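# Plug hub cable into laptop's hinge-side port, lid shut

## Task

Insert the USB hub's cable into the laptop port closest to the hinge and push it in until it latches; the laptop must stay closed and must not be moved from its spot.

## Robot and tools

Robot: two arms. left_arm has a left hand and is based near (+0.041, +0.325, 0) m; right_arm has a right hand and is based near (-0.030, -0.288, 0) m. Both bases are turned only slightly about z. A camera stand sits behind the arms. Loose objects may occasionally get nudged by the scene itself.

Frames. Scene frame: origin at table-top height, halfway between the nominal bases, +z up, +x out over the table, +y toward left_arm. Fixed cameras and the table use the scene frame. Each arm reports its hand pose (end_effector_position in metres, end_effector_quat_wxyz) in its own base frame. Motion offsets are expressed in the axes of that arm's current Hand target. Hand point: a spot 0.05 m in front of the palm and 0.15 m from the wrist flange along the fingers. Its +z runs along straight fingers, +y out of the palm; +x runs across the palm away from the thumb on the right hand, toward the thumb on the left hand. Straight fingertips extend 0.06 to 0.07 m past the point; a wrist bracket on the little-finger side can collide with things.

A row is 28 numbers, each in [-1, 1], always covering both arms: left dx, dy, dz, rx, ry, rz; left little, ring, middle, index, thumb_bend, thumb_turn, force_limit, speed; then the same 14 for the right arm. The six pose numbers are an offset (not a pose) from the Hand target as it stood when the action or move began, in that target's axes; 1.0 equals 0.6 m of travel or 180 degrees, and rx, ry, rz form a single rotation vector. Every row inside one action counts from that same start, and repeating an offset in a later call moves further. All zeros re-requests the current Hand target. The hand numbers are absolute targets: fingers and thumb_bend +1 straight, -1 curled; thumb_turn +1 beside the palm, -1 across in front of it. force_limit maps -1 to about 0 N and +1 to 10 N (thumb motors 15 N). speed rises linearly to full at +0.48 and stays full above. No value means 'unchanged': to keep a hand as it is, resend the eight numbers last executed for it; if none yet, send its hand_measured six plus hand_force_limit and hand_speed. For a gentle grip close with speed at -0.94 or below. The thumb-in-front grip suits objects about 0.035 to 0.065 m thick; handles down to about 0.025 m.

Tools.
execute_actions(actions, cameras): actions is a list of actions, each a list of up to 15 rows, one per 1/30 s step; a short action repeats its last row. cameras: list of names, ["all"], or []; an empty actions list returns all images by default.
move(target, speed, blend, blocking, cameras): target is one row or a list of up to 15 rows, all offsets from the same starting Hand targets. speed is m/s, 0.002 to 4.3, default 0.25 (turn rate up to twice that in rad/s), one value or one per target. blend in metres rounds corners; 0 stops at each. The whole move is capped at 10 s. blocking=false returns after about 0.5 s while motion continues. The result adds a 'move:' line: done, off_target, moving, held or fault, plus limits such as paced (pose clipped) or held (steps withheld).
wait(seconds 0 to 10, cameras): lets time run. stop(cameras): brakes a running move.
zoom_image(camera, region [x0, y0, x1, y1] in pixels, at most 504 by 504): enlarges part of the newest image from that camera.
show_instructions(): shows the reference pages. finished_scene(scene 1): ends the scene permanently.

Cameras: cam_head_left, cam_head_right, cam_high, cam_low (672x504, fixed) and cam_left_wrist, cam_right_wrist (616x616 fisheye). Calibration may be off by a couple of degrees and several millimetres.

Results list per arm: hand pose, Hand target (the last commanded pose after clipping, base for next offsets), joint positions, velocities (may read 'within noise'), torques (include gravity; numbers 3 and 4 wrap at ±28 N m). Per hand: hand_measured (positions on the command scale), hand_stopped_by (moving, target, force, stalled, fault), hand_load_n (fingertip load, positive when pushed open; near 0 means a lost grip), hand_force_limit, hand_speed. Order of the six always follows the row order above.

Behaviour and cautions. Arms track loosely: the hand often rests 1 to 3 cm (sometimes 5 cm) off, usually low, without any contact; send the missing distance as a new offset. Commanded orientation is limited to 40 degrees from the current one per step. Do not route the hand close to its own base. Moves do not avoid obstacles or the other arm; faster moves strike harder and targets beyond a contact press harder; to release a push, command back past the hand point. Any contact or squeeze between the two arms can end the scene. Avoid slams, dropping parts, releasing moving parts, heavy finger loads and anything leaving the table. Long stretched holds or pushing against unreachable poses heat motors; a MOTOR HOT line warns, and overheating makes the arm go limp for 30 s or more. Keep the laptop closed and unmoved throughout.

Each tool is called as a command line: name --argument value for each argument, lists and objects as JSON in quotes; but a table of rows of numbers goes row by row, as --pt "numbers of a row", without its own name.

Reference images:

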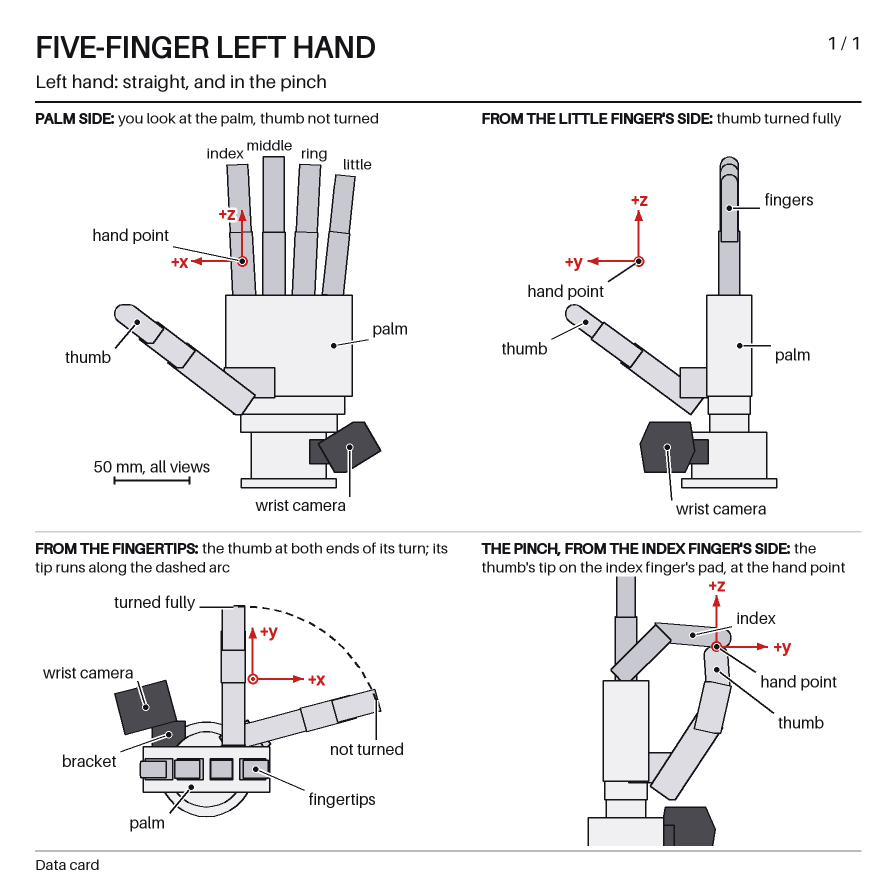

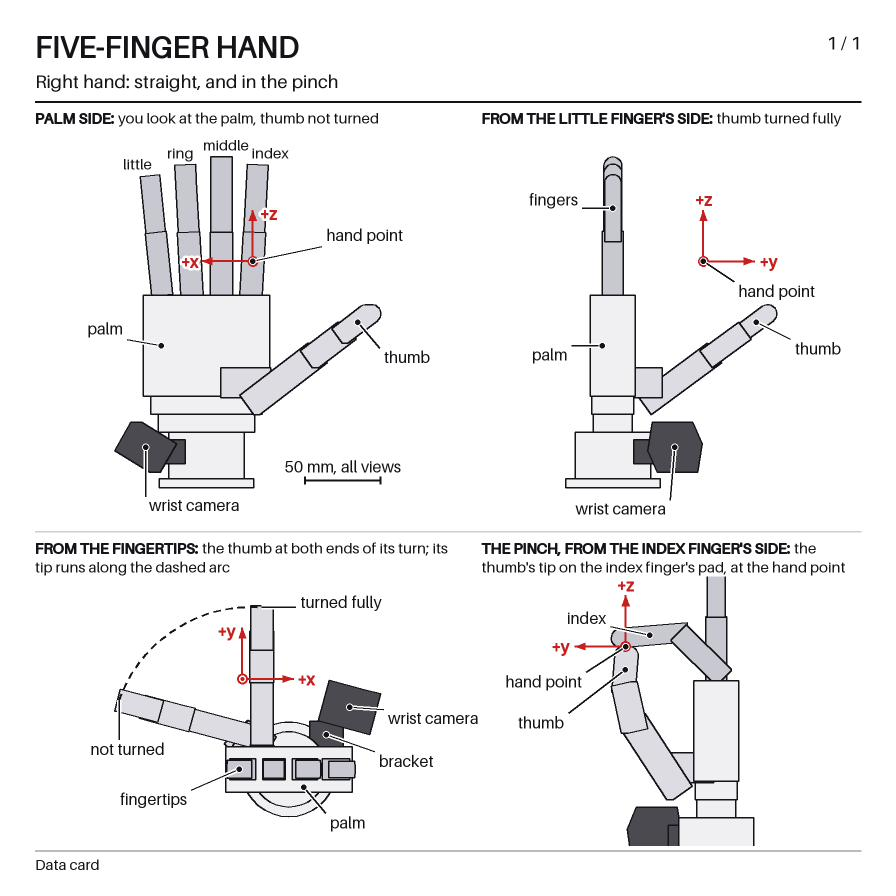

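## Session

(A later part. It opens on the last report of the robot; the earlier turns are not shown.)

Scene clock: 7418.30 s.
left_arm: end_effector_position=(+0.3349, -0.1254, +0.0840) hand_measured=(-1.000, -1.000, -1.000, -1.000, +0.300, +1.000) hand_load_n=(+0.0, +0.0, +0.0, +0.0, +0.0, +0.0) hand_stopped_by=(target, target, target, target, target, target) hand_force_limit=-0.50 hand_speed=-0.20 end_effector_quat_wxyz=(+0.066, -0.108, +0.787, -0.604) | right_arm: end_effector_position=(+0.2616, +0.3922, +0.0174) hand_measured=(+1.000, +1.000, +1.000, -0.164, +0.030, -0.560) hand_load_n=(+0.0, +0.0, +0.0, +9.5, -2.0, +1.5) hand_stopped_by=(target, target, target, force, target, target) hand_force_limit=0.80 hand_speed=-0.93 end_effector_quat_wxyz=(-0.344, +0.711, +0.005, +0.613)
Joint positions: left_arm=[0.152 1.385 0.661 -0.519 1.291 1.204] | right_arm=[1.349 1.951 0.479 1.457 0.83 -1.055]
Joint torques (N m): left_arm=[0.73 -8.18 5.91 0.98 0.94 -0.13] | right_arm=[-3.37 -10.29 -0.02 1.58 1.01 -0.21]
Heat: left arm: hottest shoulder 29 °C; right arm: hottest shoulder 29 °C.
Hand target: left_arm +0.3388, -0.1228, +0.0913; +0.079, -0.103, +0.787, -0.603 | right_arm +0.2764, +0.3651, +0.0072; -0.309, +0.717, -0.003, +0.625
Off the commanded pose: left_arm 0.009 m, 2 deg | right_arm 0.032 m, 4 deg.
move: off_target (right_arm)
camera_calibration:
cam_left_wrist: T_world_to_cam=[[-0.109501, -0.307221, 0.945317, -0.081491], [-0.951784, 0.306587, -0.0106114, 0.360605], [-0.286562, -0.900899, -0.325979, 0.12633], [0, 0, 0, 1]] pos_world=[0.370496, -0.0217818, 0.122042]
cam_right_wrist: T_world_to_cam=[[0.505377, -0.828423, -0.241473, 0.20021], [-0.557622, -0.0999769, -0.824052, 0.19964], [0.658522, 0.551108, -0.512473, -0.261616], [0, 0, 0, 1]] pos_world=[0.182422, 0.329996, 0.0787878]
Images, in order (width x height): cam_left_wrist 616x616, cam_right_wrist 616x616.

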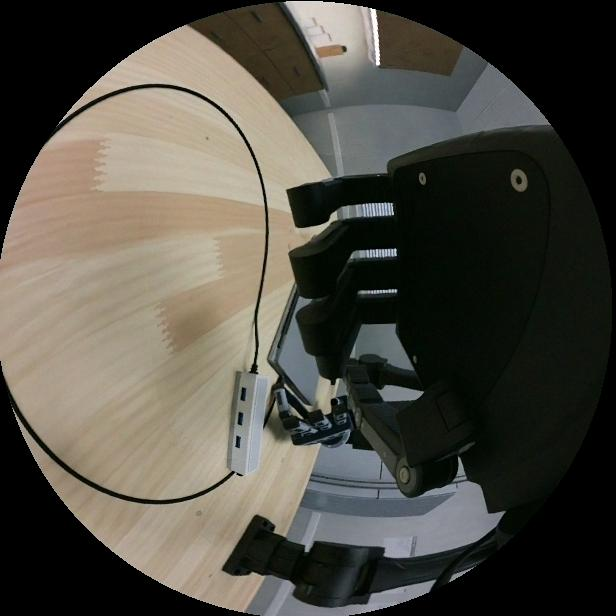

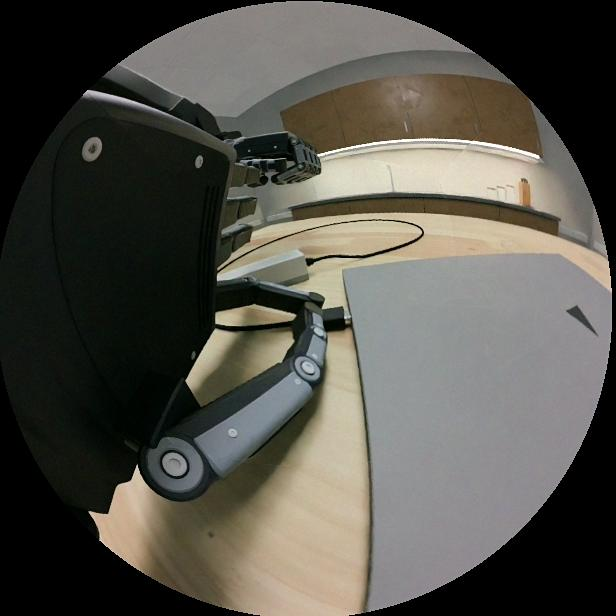

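move --target '[0,0,0,0,0,0,-1,-1,-1,-1,0.3,1,-0.5,-0.2,0.01122,0.02235,0.0004,0,0,0,1,1,1,-0.45,0.03,-0.56,0.8,-0.93]' --speed 0.02 --cameras '["cam_left_wrist","cam_right_wrist"]'

Scene clock: 7444.30 s.
left_arm: end_effector_position=(+0.3349, -0.1254, +0.0840) hand_measured=(-1.000, -1.000, -1.000, -1.000, +0.300, +1.000) hand_load_n=(+0.0, +0.0, +0.0, +0.0, +0.0, +0.0) hand_stopped_by=(target, target, target, target, target, target) hand_force_limit=-0.50 hand_speed=-0.20 end_effector_quat_wxyz=(+0.066, -0.108, +0.787, -0.604) | right_arm: end_effector_position=(+0.2621, +0.3906, +0.0175) hand_measured=(+1.000, +1.000, +1.000, -0.164, +0.030, -0.560) hand_load_n=(+0.0, -0.5, +0.0, +10.0, -4.0, +2.5) hand_stopped_by=(target, target, target, force, target, target) hand_force_limit=0.80 hand_speed=-0.93 end_effector_quat_wxyz=(-0.360, +0.709, +0.007, +0.606)
Joint positions: left_arm=[0.152 1.385 0.661 -0.519 1.291 1.204] | right_arm=[1.336 1.951 0.461 1.483 0.79 -1.039]
Joint torques (N m): left_arm=[0.79 -8.06 5.96 0.96 0.94 -0.15] | right_arm=[-4.66 -10.46 -0.98 1.57 1.49 -0.36]
Heat: left arm: hottest shoulder 29 °C; right arm: hottest elbow 29 °C.
Hand target: left_arm +0.3388, -0.1228, +0.0913; +0.079, -0.103, +0.787, -0.603 | right_arm +0.2832, +0.3516, +0.0072; -0.309, +0.717, -0.004, +0.625
Off the commanded pose: left_arm 0.009 m, 2 deg | right_arm 0.045 m, 6 deg.
move: off_target (right_arm)
camera_calibration:
cam_left_wrist: T_world_to_cam=[[-0.109501, -0.307221, 0.945317, -0.081491], [-0.951784, 0.306587, -0.0106114, 0.360605], [-0.286562, -0.900899, -0.325979, 0.12633], [0, 0, 0, 1]] pos_world=[0.370496, -0.0217818, 0.122042]
cam_right_wrist: T_world_to_cam=[[0.526049, -0.808857, -0.262721, 0.185981], [-0.560488, -0.0973947, -0.822416, 0.199538], [0.639629, 0.579883, -0.504589, -0.267394], [0, 0, 0, 1]] pos_world=[0.185036, 0.324924, 0.0780399]
Images, in order (width x height): cam_left_wrist 616x616, cam_right_wrist 616x616.

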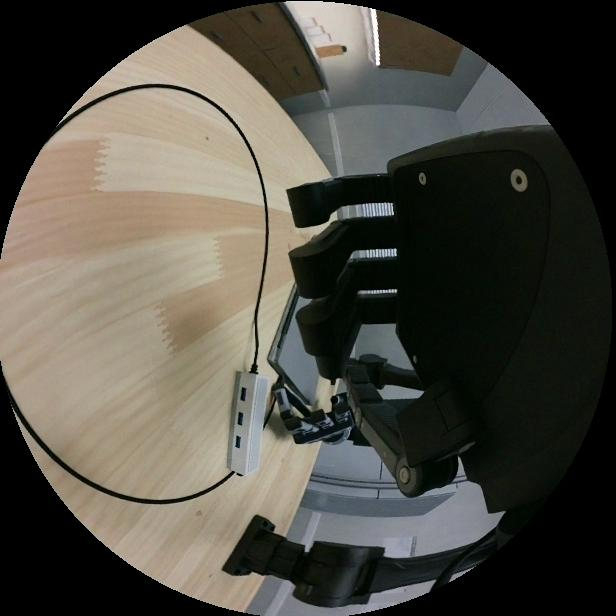

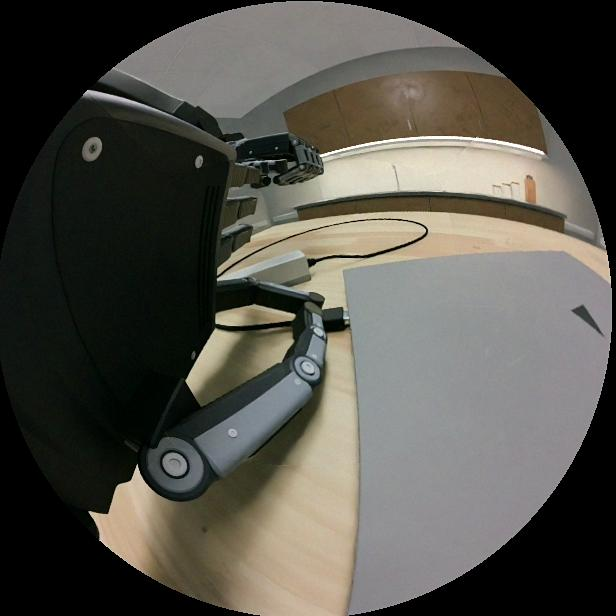

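zoom_image --camera "cam_right_wrist" --region '[310, 290, 360, 340]'

zoom_image --camera "cam_left_wrist" --region '[268, 361, 298, 391]'

Scaled by 10.080 from the camera's 616x616 image, which has a finer 880x880 frame.

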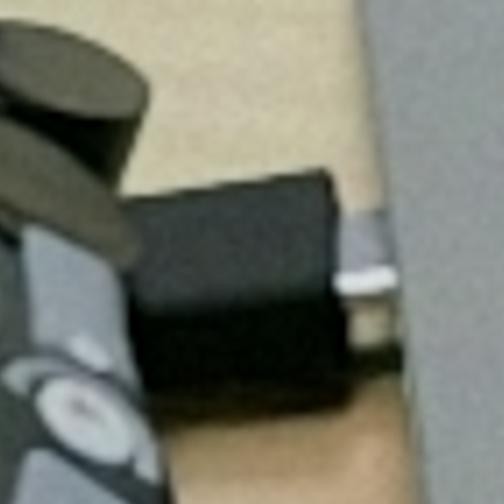

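Scaled by 16.800 from the camera's 616x616 image, which has a finer 880x880 frame.

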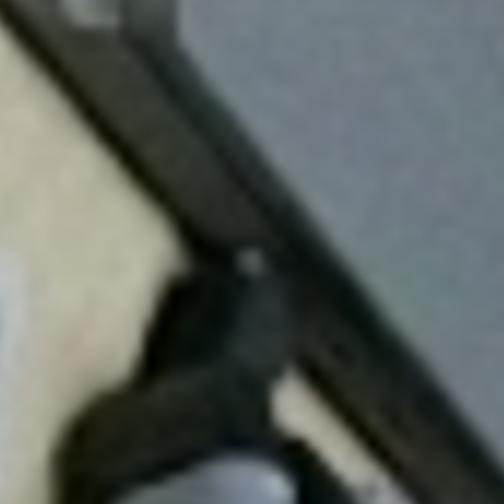

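move --target '[0,0,0,0,0,0,-1,-1,-1,-1,0.3,1,-0.5,-0.2,0,0,0,-0.0248,0.0124,0.0008,1,1,1,-0.45,0.03,-0.56,0.8,-0.93]' --speed 0.03 --cameras '["cam_right_wrist"]'

zoom_image --camera "cam_right_wrist" --region '[310, 290, 360, 340]'

Scene clock: 7485.70 s.
left_arm: end_effector_position=(+0.3349, -0.1254, +0.0840) hand_measured=(-1.000, -1.000, -1.000, -1.000, +0.300, +1.000) hand_load_n=(+0.0, +0.0, +0.0, +0.0, +0.0, +0.0) hand_stopped_by=(target, target, target, target, target, target) hand_force_limit=-0.50 hand_speed=-0.20 end_effector_quat_wxyz=(+0.066, -0.108, +0.787, -0.604) | right_arm: end_effector_position=(+0.2631, +0.3900, +0.0188) hand_measured=(+1.000, +1.000, +1.000, -0.164, +0.030, -0.560) hand_load_n=(+0.0, +0.0, +0.0, +10.5, -2.5, +1.0) hand_stopped_by=(target, target, target, force, target, target) hand_force_limit=0.80 hand_speed=-0.93 end_effector_quat_wxyz=(-0.348, +0.707, -0.032, +0.616)
Joint positions: left_arm=[0.152 1.385 0.661 -0.519 1.291 1.204] | right_arm=[1.353 1.951 0.489 1.462 0.883 -1.011]
Joint velocities: left_arm=[within noise] | right_arm=[-0.015 0.024 0.037 -0.046 -0.081 -0.007]
Joint torques (N m): left_arm=[0.73 -7.94 5.91 0.94 0.94 -0.14] | right_arm=[-4.19 -10.81 -0.02 0.35 2 -0.53]
Heat: left arm: hottest shoulder 29 °C; right arm: hottest wrist yaw 30 °C.
Hand target: left_arm +0.3388, -0.1228, +0.0913; +0.079, -0.103, +0.787, -0.603 | right_arm +0.2832, +0.3516, +0.0072; -0.281, +0.717, -0.035, +0.637
Off the commanded pose: left_arm 0.009 m, 2 deg | right_arm 0.045 m, 8 deg.
move: off_target (right_arm)
camera_calibration:
cam_right_wrist: T_world_to_cam=[[0.459863, -0.837913, -0.293986, 0.214667], [-0.574894, -0.0286095, -0.817727, 0.177988], [0.676774, 0.545053, -0.494868, -0.263451], [0, 0, 0, 1]] pos_world=[0.181904, 0.328559, 0.0782817]
Images, in order (width x height): cam_right_wrist 616x616.

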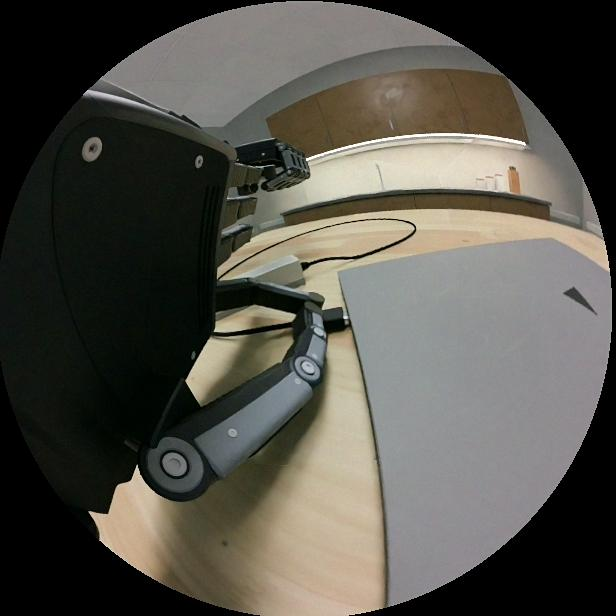

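Scaled by 10.080 from the camera's 616x616 image, which has a finer 880x880 frame.

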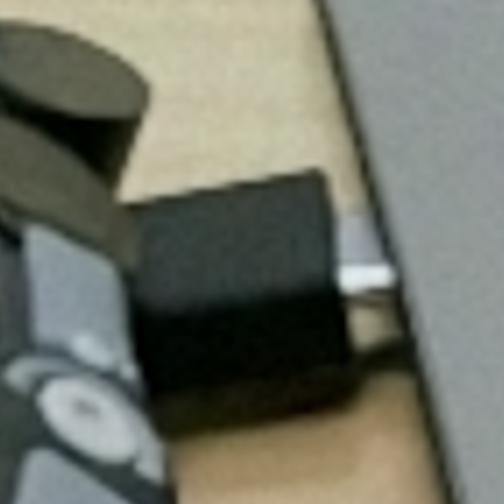

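move --target '[0,0,0,0,0,0,-1,-1,-1,-1,0.3,1,-0.5,-0.2,-0.00745,0.00373,0.00026,0,0,0,1,1,1,-0.45,0.03,-0.56,0.8,-0.93]' --speed 0.02 --cameras '["cam_right_wrist","cam_left_wrist"]'

zoom_image --camera "cam_right_wrist" --region '[310, 290, 360, 340]'

zoom_image --camera "cam_left_wrist" --region '[268, 361, 298, 391]'

Scene clock: 7498.70 s.
left_arm: end_effector_position=(+0.3349, -0.1254, +0.0840) hand_measured=(-1.000, -1.000, -1.000, -1.000, +0.300, +1.000) hand_load_n=(+0.0, +0.0, +0.0, +0.0, +0.0, +0.0) hand_stopped_by=(target, target, target, target, target, target) hand_force_limit=-0.50 hand_speed=-0.20 end_effector_quat_wxyz=(+0.066, -0.108, +0.787, -0.604) | right_arm: end_effector_position=(+0.2631, +0.3904, +0.0179) hand_measured=(+1.000, +1.000, +1.000, -0.164, +0.030, -0.560) hand_load_n=(+0.0, +0.0, +0.0, +10.5, -2.5, +1.0) hand_stopped_by=(target, target, target, force, target, target) hand_force_limit=0.80 hand_speed=-0.93 end_effector_quat_wxyz=(-0.346, +0.707, -0.033, +0.616)
Joint positions: left_arm=[0.152 1.385 0.661 -0.519 1.291 1.204] | right_arm=[1.354 1.954 0.492 1.46 0.888 -1.011]
Joint torques (N m): left_arm=[0.56 -7.94 5.9 1.02 0.95 -0.15] | right_arm=[-4.31 -9.58 0.01 1.07 1.89 -0.52]
Heat: left arm: hottest shoulder 29 °C; right arm: hottest wrist yaw 32 °C.
Hand target: left_arm +0.3388, -0.1228, +0.0913; +0.079, -0.103, +0.787, -0.603 | right_arm +0.2833, +0.3518, +0.0023; -0.281, +0.716, -0.035, +0.637
Off the commanded pose: left_arm 0.009 m, 2 deg | right_arm 0.046 m, 8 deg.
move: off_target (right_arm)
camera_calibration:
cam_left_wrist: T_world_to_cam=[[-0.109501, -0.307221, 0.945317, -0.081491], [-0.951784, 0.306587, -0.0106114, 0.360605], [-0.286562, -0.900899, -0.325979, 0.12633], [0, 0, 0, 1]] pos_world=[0.370496, -0.0217818, 0.122042]
cam_right_wrist: T_world_to_cam=[[0.456785, -0.839815, -0.293358, 0.216269], [-0.575568, -0.0275685, -0.817289, 0.176986], [0.678284, 0.542172, -0.495963, -0.263334], [0, 0, 0, 1]] pos_world=[0.181694, 0.329277, 0.0774885]
Images, in order (width x height): cam_left_wrist 616x616, cam_right_wrist 616x616.

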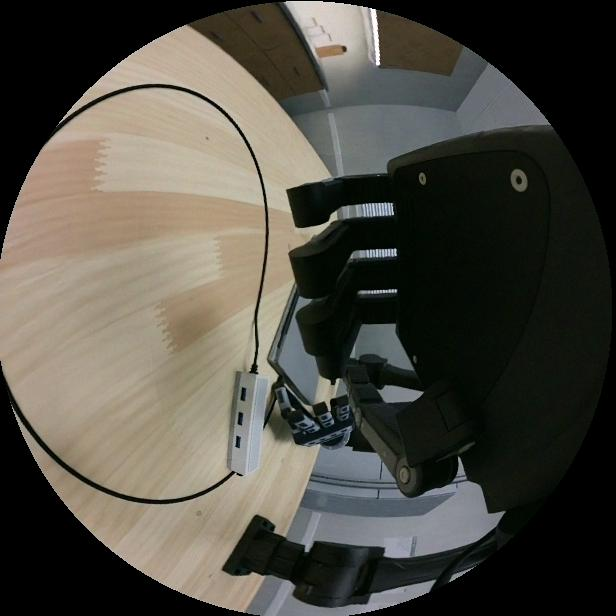

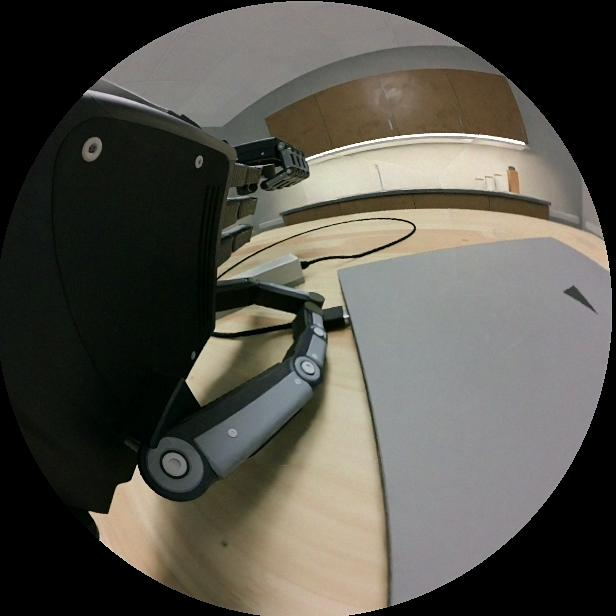

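Scaled by 10.080 from the camera's 616x616 image, which has a finer 880x880 frame.

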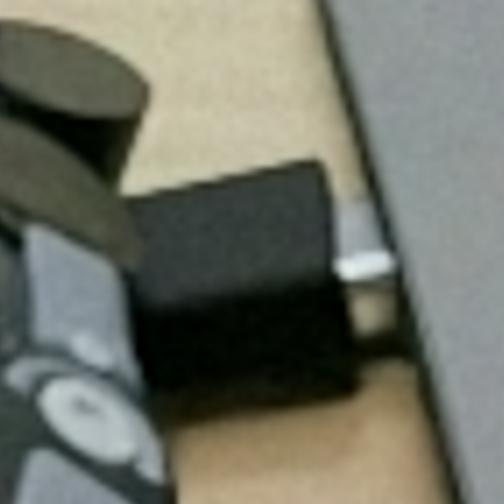

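Scaled by 16.800 from the camera's 616x616 image, which has a finer 880x880 frame.

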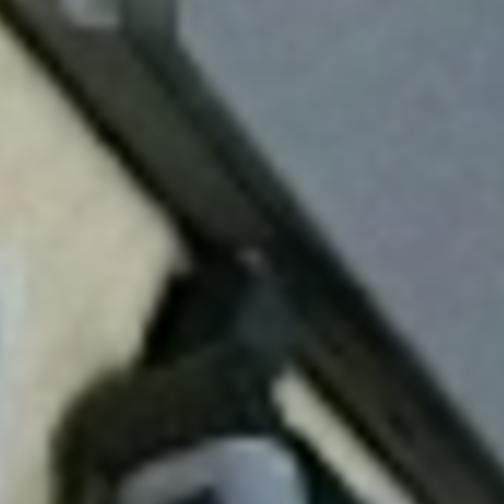

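move --target '[0,0,0,0,0,0,-1,-1,-1,-1,0.3,1,-0.5,-0.2,0.0015,0.0178,0.00195,0,0,0,1,1,1,-0.45,0.03,-0.56,0.8,-0.93]' --speed 0.02 --cameras '["cam_right_wrist"]'

zoom_image --camera "cam_right_wrist" --region '[310, 290, 360, 340]'

Scene clock: 7506.53 s.
left_arm: end_effector_position=(+0.3349, -0.1254, +0.0840) hand_measured=(-1.000, -1.000, -1.000, -1.000, +0.300, +1.000) hand_load_n=(+0.0, +0.0, +0.5, +0.0, +0.0, -0.5) hand_stopped_by=(target, target, target, target, target, target) hand_force_limit=-0.50 hand_speed=-0.20 end_effector_quat_wxyz=(+0.066, -0.108, +0.787, -0.604) | right_arm: end_effector_position=(+0.2629, +0.3903, +0.0174) hand_measured=(+1.000, +1.000, +1.000, -0.164, +0.030, -0.560) hand_load_n=(+0.0, +0.0, +0.0, +10.5, -3.0, +1.0) hand_stopped_by=(target, target, target, force, target, target) hand_force_limit=0.80 hand_speed=-0.93 end_effector_quat_wxyz=(-0.353, +0.704, -0.033, +0.615)
Joint positions: left_arm=[0.152 1.385 0.661 -0.519 1.291 1.204] | right_arm=[1.353 1.964 0.489 1.486 0.879 -1.011]
Joint torques (N m): left_arm=[0.79 -8 5.9 0.99 0.93 -0.15] | right_arm=[-5.48 -9.47 -1.28 1.22 1.61 -0.52]
Heat: left arm: hottest shoulder 29 °C; right arm: hottest wrist yaw 32 °C.
Hand target: left_arm +0.3388, -0.1228, +0.0913; +0.079, -0.103, +0.787, -0.603 | right_arm +0.2878, +0.3428, -0.0017; -0.281, +0.716, -0.035, +0.637
Off the commanded pose: left_arm 0.009 m, 2 deg | right_arm 0.057 m, 9 deg.
move: off_target (right_arm)
camera_calibration:
cam_right_wrist: T_world_to_cam=[[0.463318, -0.833103, -0.302119, 0.211924], [-0.5733, -0.0218071, -0.819056, 0.173662], [0.675769, 0.552688, -0.487721, -0.267012], [0, 0, 0, 1]] pos_world=[0.181811, 0.327916, 0.0760377]
Images, in order (width x height): cam_right_wrist 616x616.

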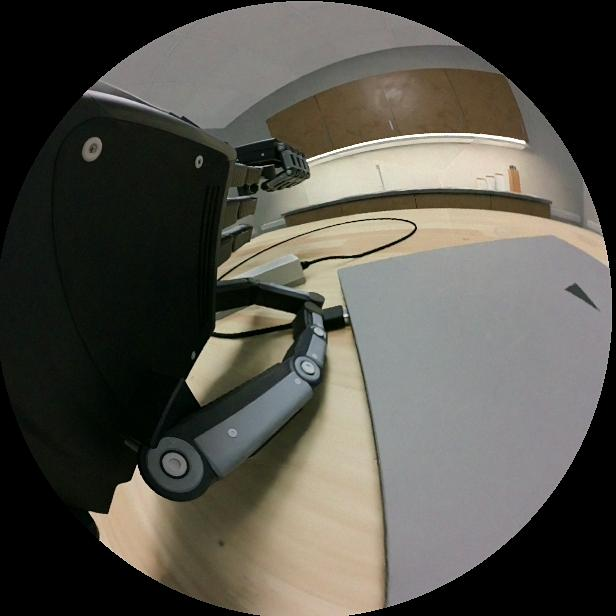

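Scaled by 10.080 from the camera's 616x616 image, which has a finer 880x880 frame.

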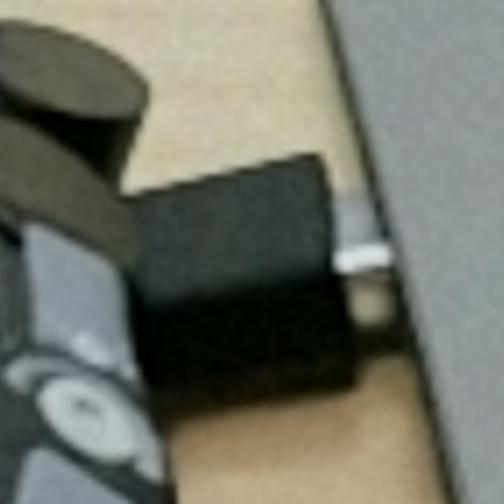

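move --target '[0,0,0,0,0,0,-1,-1,-1,-1,0.3,1,-0.5,-0.2,0.0142,0.0207,0.0025,0,0,0,1,1,1,-0.45,0.03,-0.56,0.8,-0.93]' --speed 0.02 --cameras '["cam_right_wrist"]'

zoom_image --camera "cam_right_wrist" --region '[310, 290, 360, 340]'

Scene clock: 7513.37 s.
left_arm: end_effector_position=(+0.3349, -0.1254, +0.0840) hand_measured=(-1.000, -1.000, -1.000, -1.000, +0.300, +1.000) hand_load_n=(+0.0, +0.0, +0.0, +0.0, +0.0, +0.0) hand_stopped_by=(target, target, target, target, target, target) hand_force_limit=-0.50 hand_speed=-0.20 end_effector_quat_wxyz=(+0.066, -0.108, +0.787, -0.604) | right_arm: end_effector_position=(+0.2633, +0.3893, +0.0173) hand_measured=(+1.000, +1.000, +1.000, -0.164, +0.030, -0.560) hand_load_n=(+0.0, +0.0, +0.0, +10.5, -4.5, +3.0) hand_stopped_by=(target, target, target, force, target, target) hand_force_limit=0.80 hand_speed=-0.93 end_effector_quat_wxyz=(-0.365, +0.704, -0.025, +0.609)
Joint positions: left_arm=[0.152 1.385 0.661 -0.519 1.291 1.204] | right_arm=[1.341 1.964 0.472 1.506 0.838 -1.005]
Joint torques (N m): left_arm=[0.67 -8.12 5.94 0.96 0.94 -0.14] | right_arm=[-6.65 -9.99 -2.52 1.28 2.12 -0.57]
Heat: left arm: hottest shoulder 29 °C; right arm: hottest wrist yaw 32 °C.
Hand target: left_arm +0.3388, -0.1228, +0.0913; +0.079, -0.103, +0.787, -0.603 | right_arm +0.2947, +0.3294, +0.0003; -0.281, +0.716, -0.035, +0.638
Off the commanded pose: left_arm 0.009 m, 2 deg | right_arm 0.070 m, 10 deg.
move: off_target (right_arm)
camera_calibration:
cam_right_wrist: T_world_to_cam=[[0.487794, -0.816347, -0.309249, 0.198075], [-0.57348, -0.0325818, -0.818571, 0.178101], [0.658162, 0.576643, -0.484052, -0.271514], [0, 0, 0, 1]] pos_world=[0.184218, 0.324067, 0.0756154]
Images, in order (width x height): cam_right_wrist 616x616.

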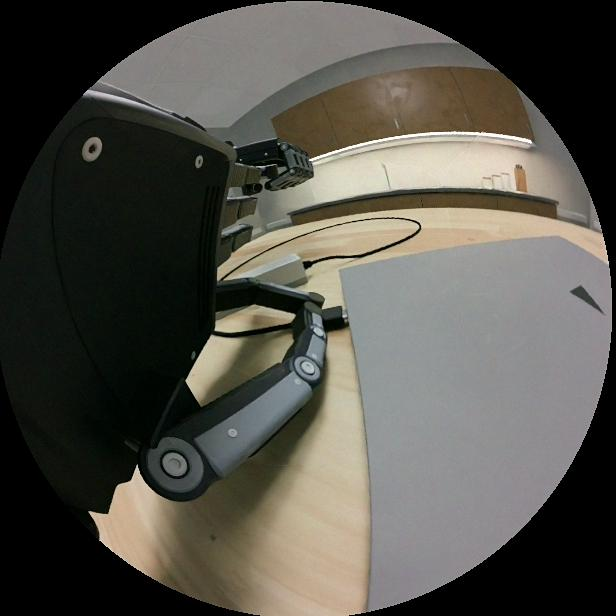

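Scaled by 10.080 from the camera's 616x616 image, which has a finer 880x880 frame.

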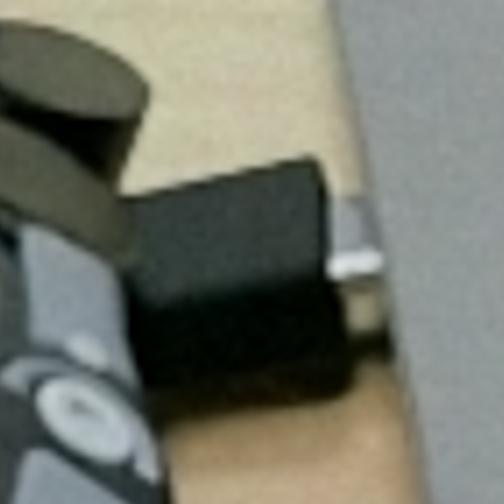

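move --target '[0,0,0,0,0,0,-1,-1,-1,-1,0.3,1,-0.5,-0.2,0,0,0,-0.0199,0.0099,0.0007,1,1,1,-0.45,0.03,-0.56,0.8,-0.93]' --speed 0.03 --cameras '["cam_right_wrist"]'

zoom_image --camera "cam_right_wrist" --region '[310, 290, 360, 340]'

Scene clock: 7523.83 s.
left_arm: end_effector_position=(+0.3349, -0.1254, +0.0840) hand_measured=(-1.000, -1.000, -1.000, -1.000, +0.300, +1.000) hand_load_n=(+0.0, +0.0, +0.0, +0.0, +0.0, +0.0) hand_stopped_by=(target, target, target, target, target, target) hand_force_limit=-0.50 hand_speed=-0.20 end_effector_quat_wxyz=(+0.066, -0.108, +0.787, -0.604) | right_arm: end_effector_position=(+0.2687, +0.3806, +0.0177) hand_measured=(+1.000, +1.000, +1.000, -0.164, +0.030, -0.560) hand_load_n=(+0.0, -0.5, +0.0, +11.5, -1.5, +0.5) hand_stopped_by=(target, target, target, force, target, target) hand_force_limit=0.80 hand_speed=-0.93 end_effector_quat_wxyz=(-0.346, +0.701, -0.058, +0.621)
Joint positions: left_arm=[0.152 1.385 0.661 -0.519 1.291 1.204] | right_arm=[1.341 1.964 0.486 1.494 0.915 -0.993]
Joint torques (N m): left_arm=[0.67 -8.18 5.91 0.99 0.93 -0.15] | right_arm=[-5.54 -10.11 -0.91 0.46 2.28 -0.63]
Heat: left arm: hottest shoulder 29 °C; right arm: hottest wrist yaw 34 °C.
Hand target: left_arm +0.3388, -0.1228, +0.0913; +0.079, -0.103, +0.787, -0.603 | right_arm +0.2946, +0.3294, +0.0003; -0.259, +0.715, -0.060, +0.647
Off the commanded pose: left_arm 0.009 m, 2 deg | right_arm 0.060 m, 11 deg.
move: off_target (right_arm)
camera_calibration:
cam_right_wrist: T_world_to_cam=[[0.42153, -0.84703, -0.323809, 0.218118], [-0.57886, 0.0235249, -0.815088, 0.161259], [0.698021, 0.531024, -0.480395, -0.263272], [0, 0, 0, 1]] pos_world=[0.185172, 0.320763, 0.075594]
Images, in order (width x height): cam_right_wrist 616x616.

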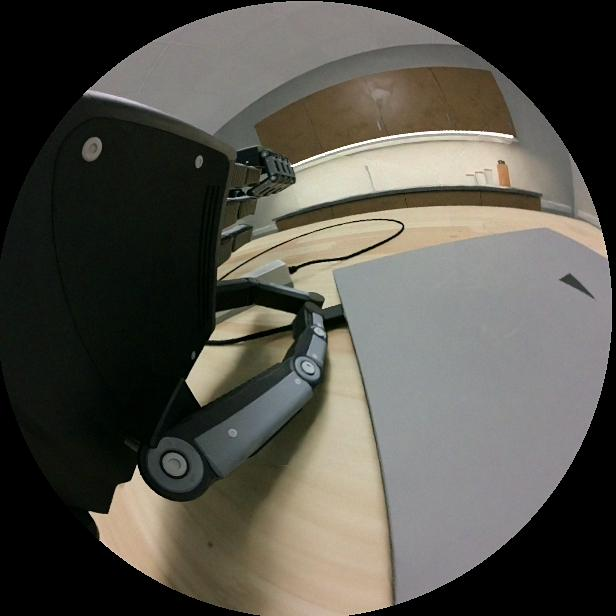

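Scaled by 10.080 from the camera's 616x616 image, which has a finer 880x880 frame.

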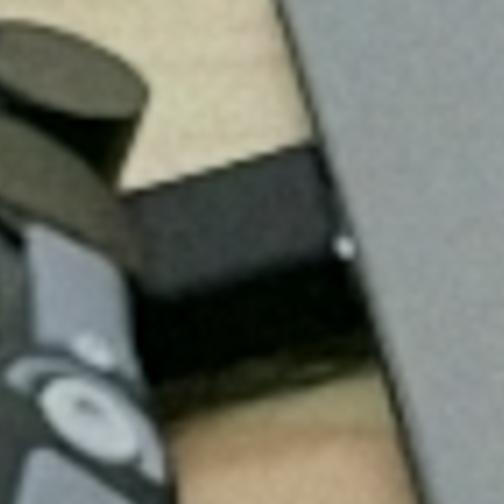

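wait --seconds 0.3 --cameras '["all"]'

zoom_image --camera "cam_left_wrist" --region '[258, 350, 308, 400]'

zoom_image --camera "cam_left_wrist" --region '[268, 361, 298, 391]'

Scene clock: 7528.93 s.
left_arm: end_effector_position=(+0.3349, -0.1254, +0.0840) hand_measured=(-1.000, -1.000, -1.000, -1.000, +0.300, +1.000) hand_load_n=(+0.5, +0.0, +0.0, +0.0, +0.0, -0.5) hand_stopped_by=(target, target, target, target, target, target) hand_force_limit=-0.50 hand_speed=-0.20 end_effector_quat_wxyz=(+0.066, -0.108, +0.787, -0.604) | right_arm: end_effector_position=(+0.2687, +0.3806, +0.0176) hand_measured=(+1.000, +1.000, +1.000, -0.164, +0.030, -0.560) hand_load_n=(+0.0, -0.5, +0.0, +11.5, -1.5, +0.5) hand_stopped_by=(target, target, target, force, target, target) hand_force_limit=0.80 hand_speed=-0.93 end_effector_quat_wxyz=(-0.346, +0.701, -0.058, +0.621)
Joint positions: left_arm=[0.152 1.385 0.661 -0.519 1.291 1.204] | right_arm=[1.341 1.964 0.486 1.494 0.915 -0.993]
Joint torques (N m): left_arm=[0.85 -8.12 5.91 0.96 0.94 -0.13] | right_arm=[-5.66 -10.11 -0.92 0.25 2.29 -0.63]
Heat: left arm: hottest shoulder 29 °C; right arm: hottest wrist yaw 34 °C.
Hand target: left_arm +0.3388, -0.1228, +0.0913; +0.079, -0.103, +0.787, -0.603 | right_arm +0.2946, +0.3294, +0.0002; -0.259, +0.715, -0.060, +0.647
Off the commanded pose: left_arm 0.009 m, 2 deg | right_arm 0.060 m, 11 deg.
wait: 0.30 s; at rest from the start
camera_calibration:
cam_left_wrist: T_world_to_cam=[[-0.109501, -0.307221, 0.945317, -0.081491], [-0.951784, 0.306587, -0.0106114, 0.360605], [-0.286562, -0.900899, -0.325979, 0.12633], [0, 0, 0, 1]] pos_world=[0.370496, -0.0217818, 0.122042]
cam_right_wrist: T_world_to_cam=[[0.421487, -0.84716, -0.323525, 0.218148], [-0.578883, 0.023262, -0.815079, 0.161347], [0.698028, 0.530828, -0.480602, -0.263195], [0, 0, 0, 1]] pos_world=[0.185172, 0.320764, 0.0755953]

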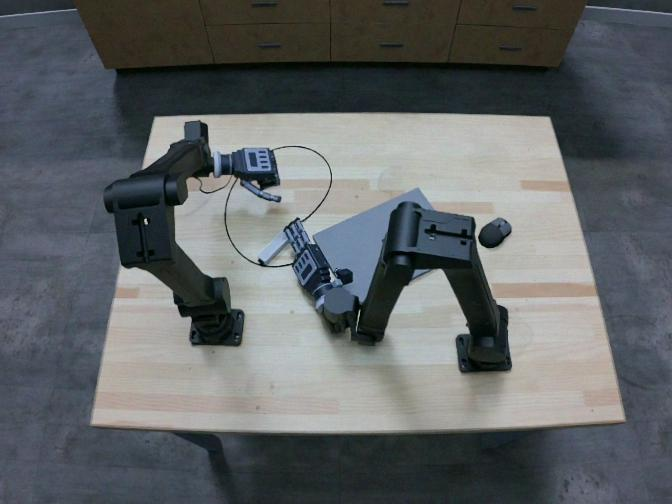

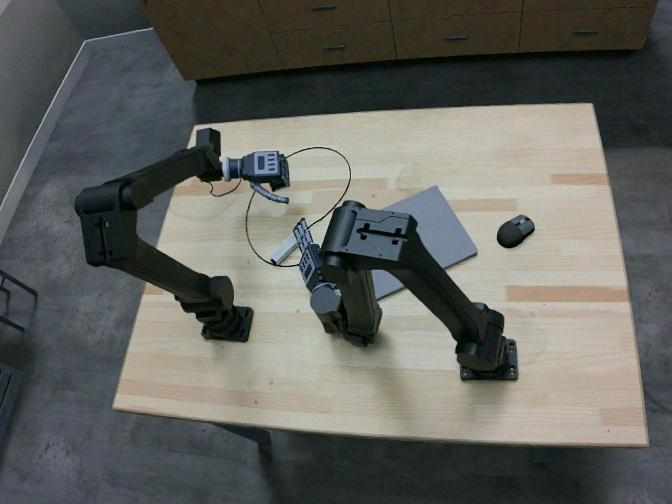

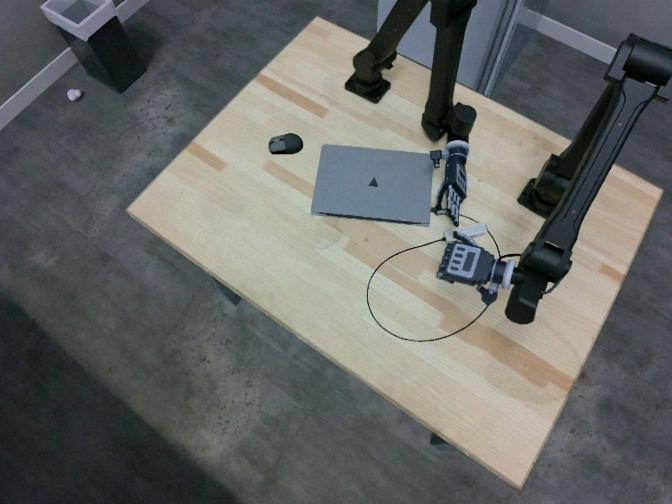

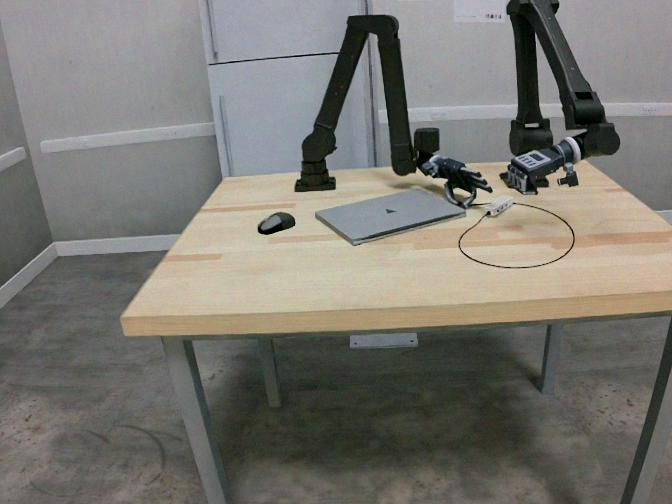

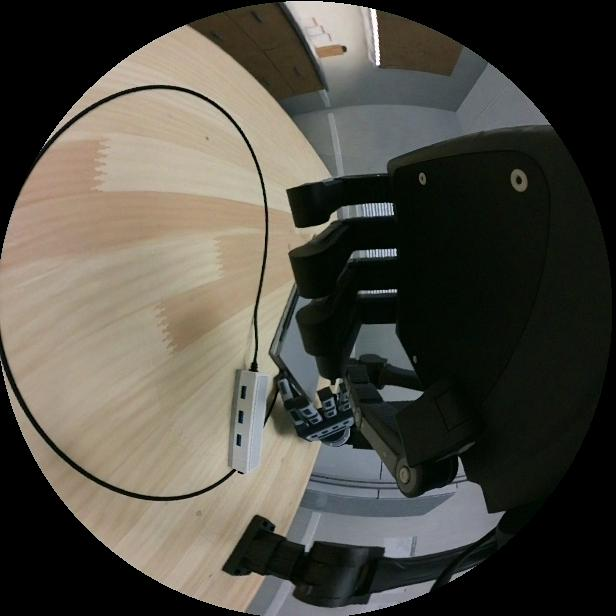

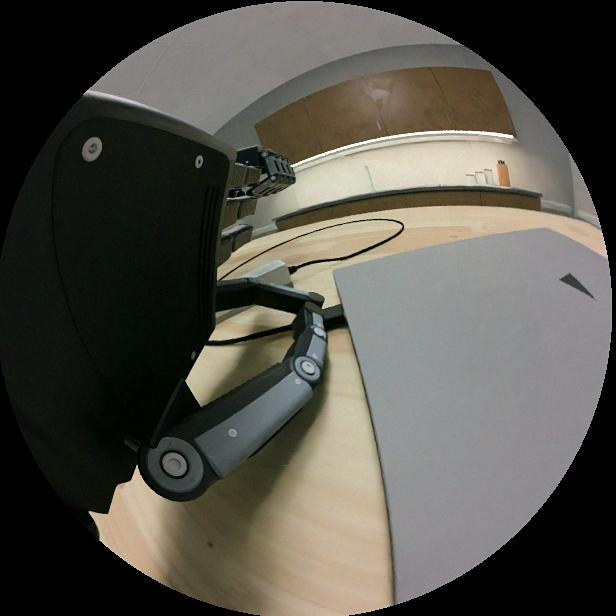

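Scaled by 10.080 from the camera's 616x616 image, which has a finer 880x880 frame.

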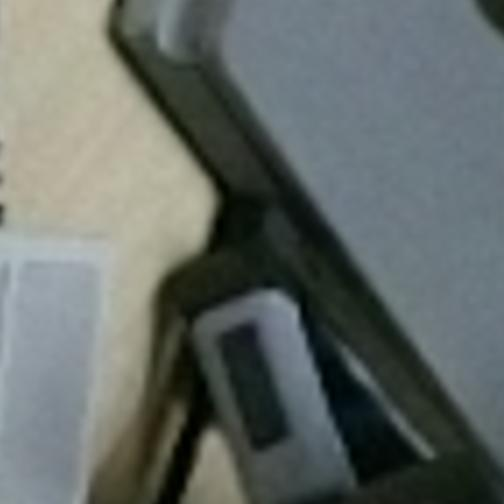

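Scaled by 16.800 from the camera's 616x616 image, which has a finer 880x880 frame.

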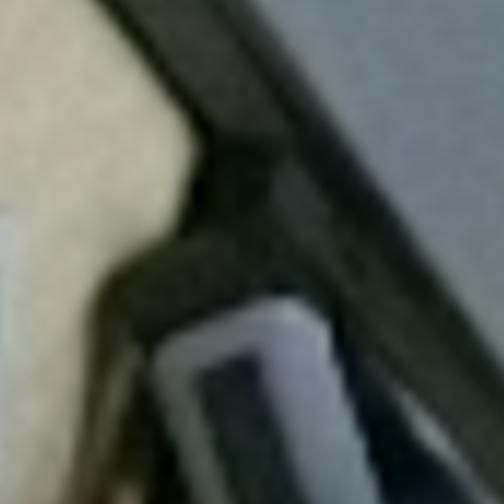

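zoom_image --camera "cam_right_wrist" --region '[330, 300, 354, 324]'

zoom_image --camera "cam_left_wrist" --region '[272, 358, 296, 382]'

zoom_image --camera "cam_high" --region '[280, 120, 520, 300]'

Scaled by 21.000 from the camera's 616x616 image, which has a finer 880x880 frame.

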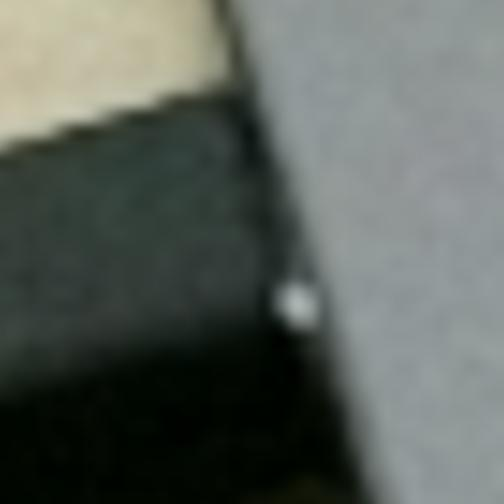

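Scaled by 21.000 from the camera's 616x616 image, which has a finer 880x880 frame.

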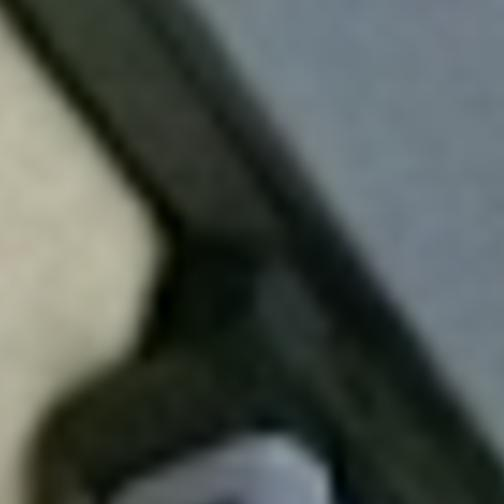

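Scaled by 2.100 from the camera's 672x504 image, which has a finer 960x720 frame.

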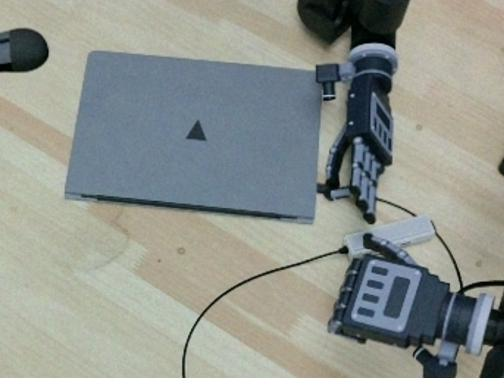

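move --target '[0,0,0,0,0,0,-1,-1,-1,-1,0.3,1,-0.5,-0.2,0,0,0,-0.0149,0.00747,0.0005,1,1,1,-0.45,0.03,-0.56,0.8,-0.93]' --speed 0.03 --cameras '["cam_right_wrist","cam_left_wrist"]'

zoom_image --camera "cam_right_wrist" --region '[310, 290, 360, 340]'

zoom_image --camera "cam_left_wrist" --region '[258, 350, 308, 400]'

Scene clock: 7584.13 s.
left_arm: end_effector_position=(+0.3349, -0.1254, +0.0840) hand_measured=(-1.000, -1.000, -1.000, -1.000, +0.300, +1.000) hand_load_n=(+0.0, +0.0, +0.0, +0.0, +0.0, +0.0) hand_stopped_by=(target, target, target, target, target, target) hand_force_limit=-0.50 hand_speed=-0.20 end_effector_quat_wxyz=(+0.066, -0.108, +0.787, -0.604) | right_arm: end_effector_position=(+0.2711, +0.3789, +0.0177) hand_measured=(+1.000, +1.000, +1.000, -0.164, +0.030, -0.560) hand_load_n=(+0.0, +0.0, +0.0, +12.5, -0.5, -0.5) hand_stopped_by=(target, target, target, force, target, target) hand_force_limit=0.80 hand_speed=-0.93 end_effector_quat_wxyz=(-0.326, +0.701, -0.078, +0.630)
Joint positions: left_arm=[0.152 1.385 0.661 -0.519 1.291 1.204] | right_arm=[1.348 1.964 0.511 1.464 0.981 -0.992]
Joint torques (N m): left_arm=[0.67 -8.06 5.91 0.98 0.94 -0.14] | right_arm=[-5.3 -10.23 -0.75 0.17 2.19 -0.58]
Heat: left arm: hottest shoulder 29 °C; right arm: hottest wrist yaw 38 °C.
Hand target: left_arm +0.3388, -0.1228, +0.0913; +0.079, -0.103, +0.787, -0.603 | right_arm +0.2946, +0.3293, +0.0003; -0.242, +0.713, -0.079, +0.653
Off the commanded pose: left_arm 0.009 m, 2 deg | right_arm 0.058 m, 10 deg.
move: off_target (right_arm)
camera_calibration:
cam_left_wrist: T_world_to_cam=[[-0.109501, -0.307221, 0.945317, -0.081491], [-0.951784, 0.306587, -0.0106114, 0.360605], [-0.286562, -0.900899, -0.325979, 0.12633], [0, 0, 0, 1]] pos_world=[0.370496, -0.0217818, 0.122042]
cam_right_wrist: T_world_to_cam=[[0.369957, -0.871597, -0.321637, 0.238962], [-0.578477, 0.0547899, -0.813856, 0.150706], [0.726977, 0.487152, -0.483929, -0.255195], [0, 0, 0, 1]] pos_world=[0.184295, 0.32434, 0.0760159]
Images, in order (width x height): cam_left_wrist 616x616, cam_right_wrist 616x616.

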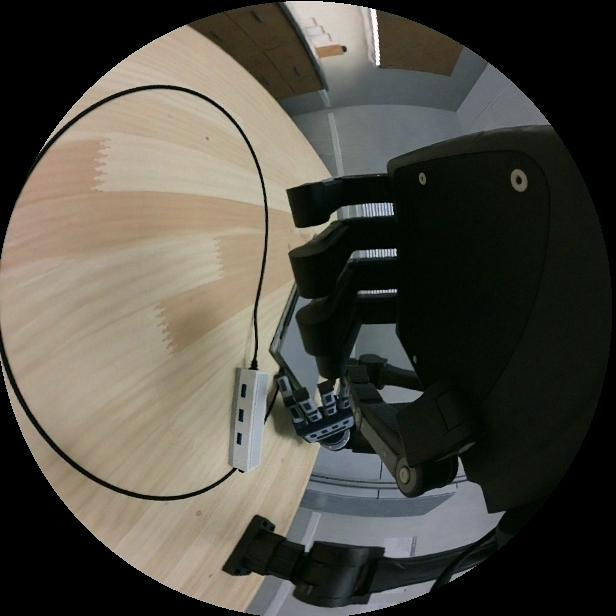

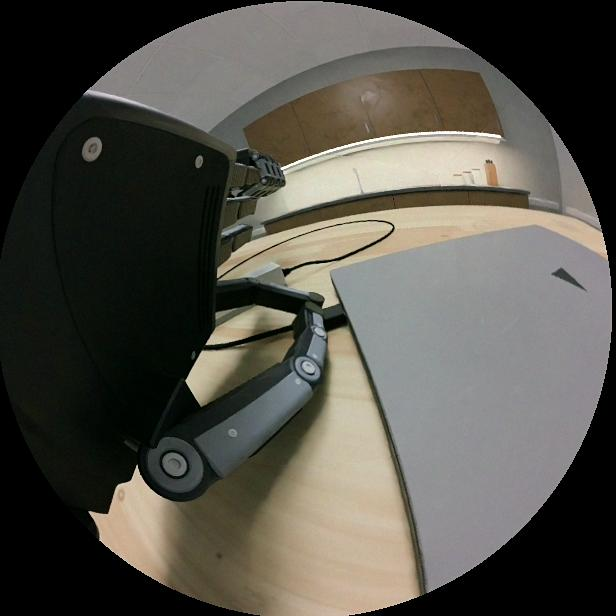

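Scaled by 10.080 from the camera's 616x616 image, which has a finer 880x880 frame.

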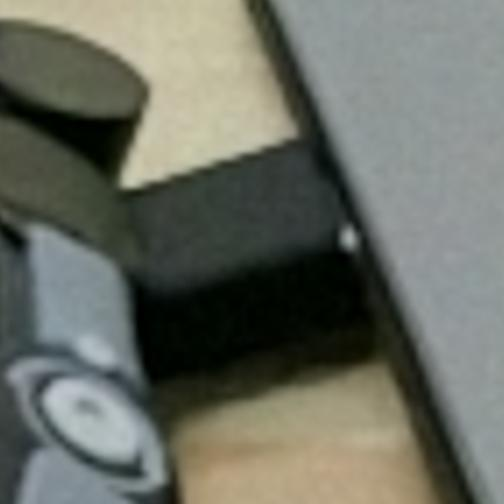

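Scaled by 10.080 from the camera's 616x616 image, which has a finer 880x880 frame.

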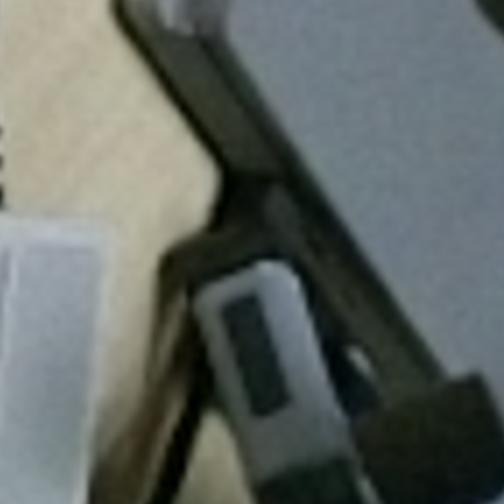

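zoom_image --camera "cam_right_wrist" --region '[330, 298, 354, 322]'

Scaled by 21.000 from the camera's 616x616 image, which has a finer 880x880 frame.

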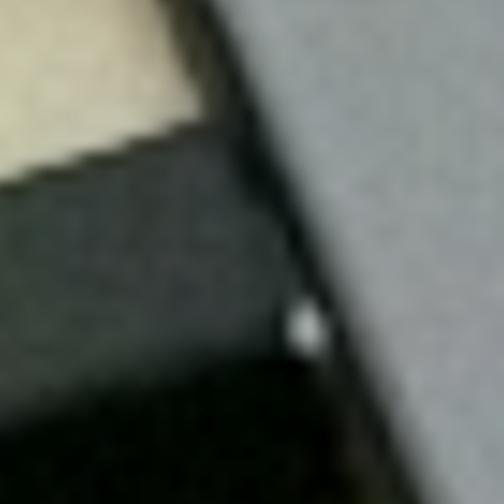

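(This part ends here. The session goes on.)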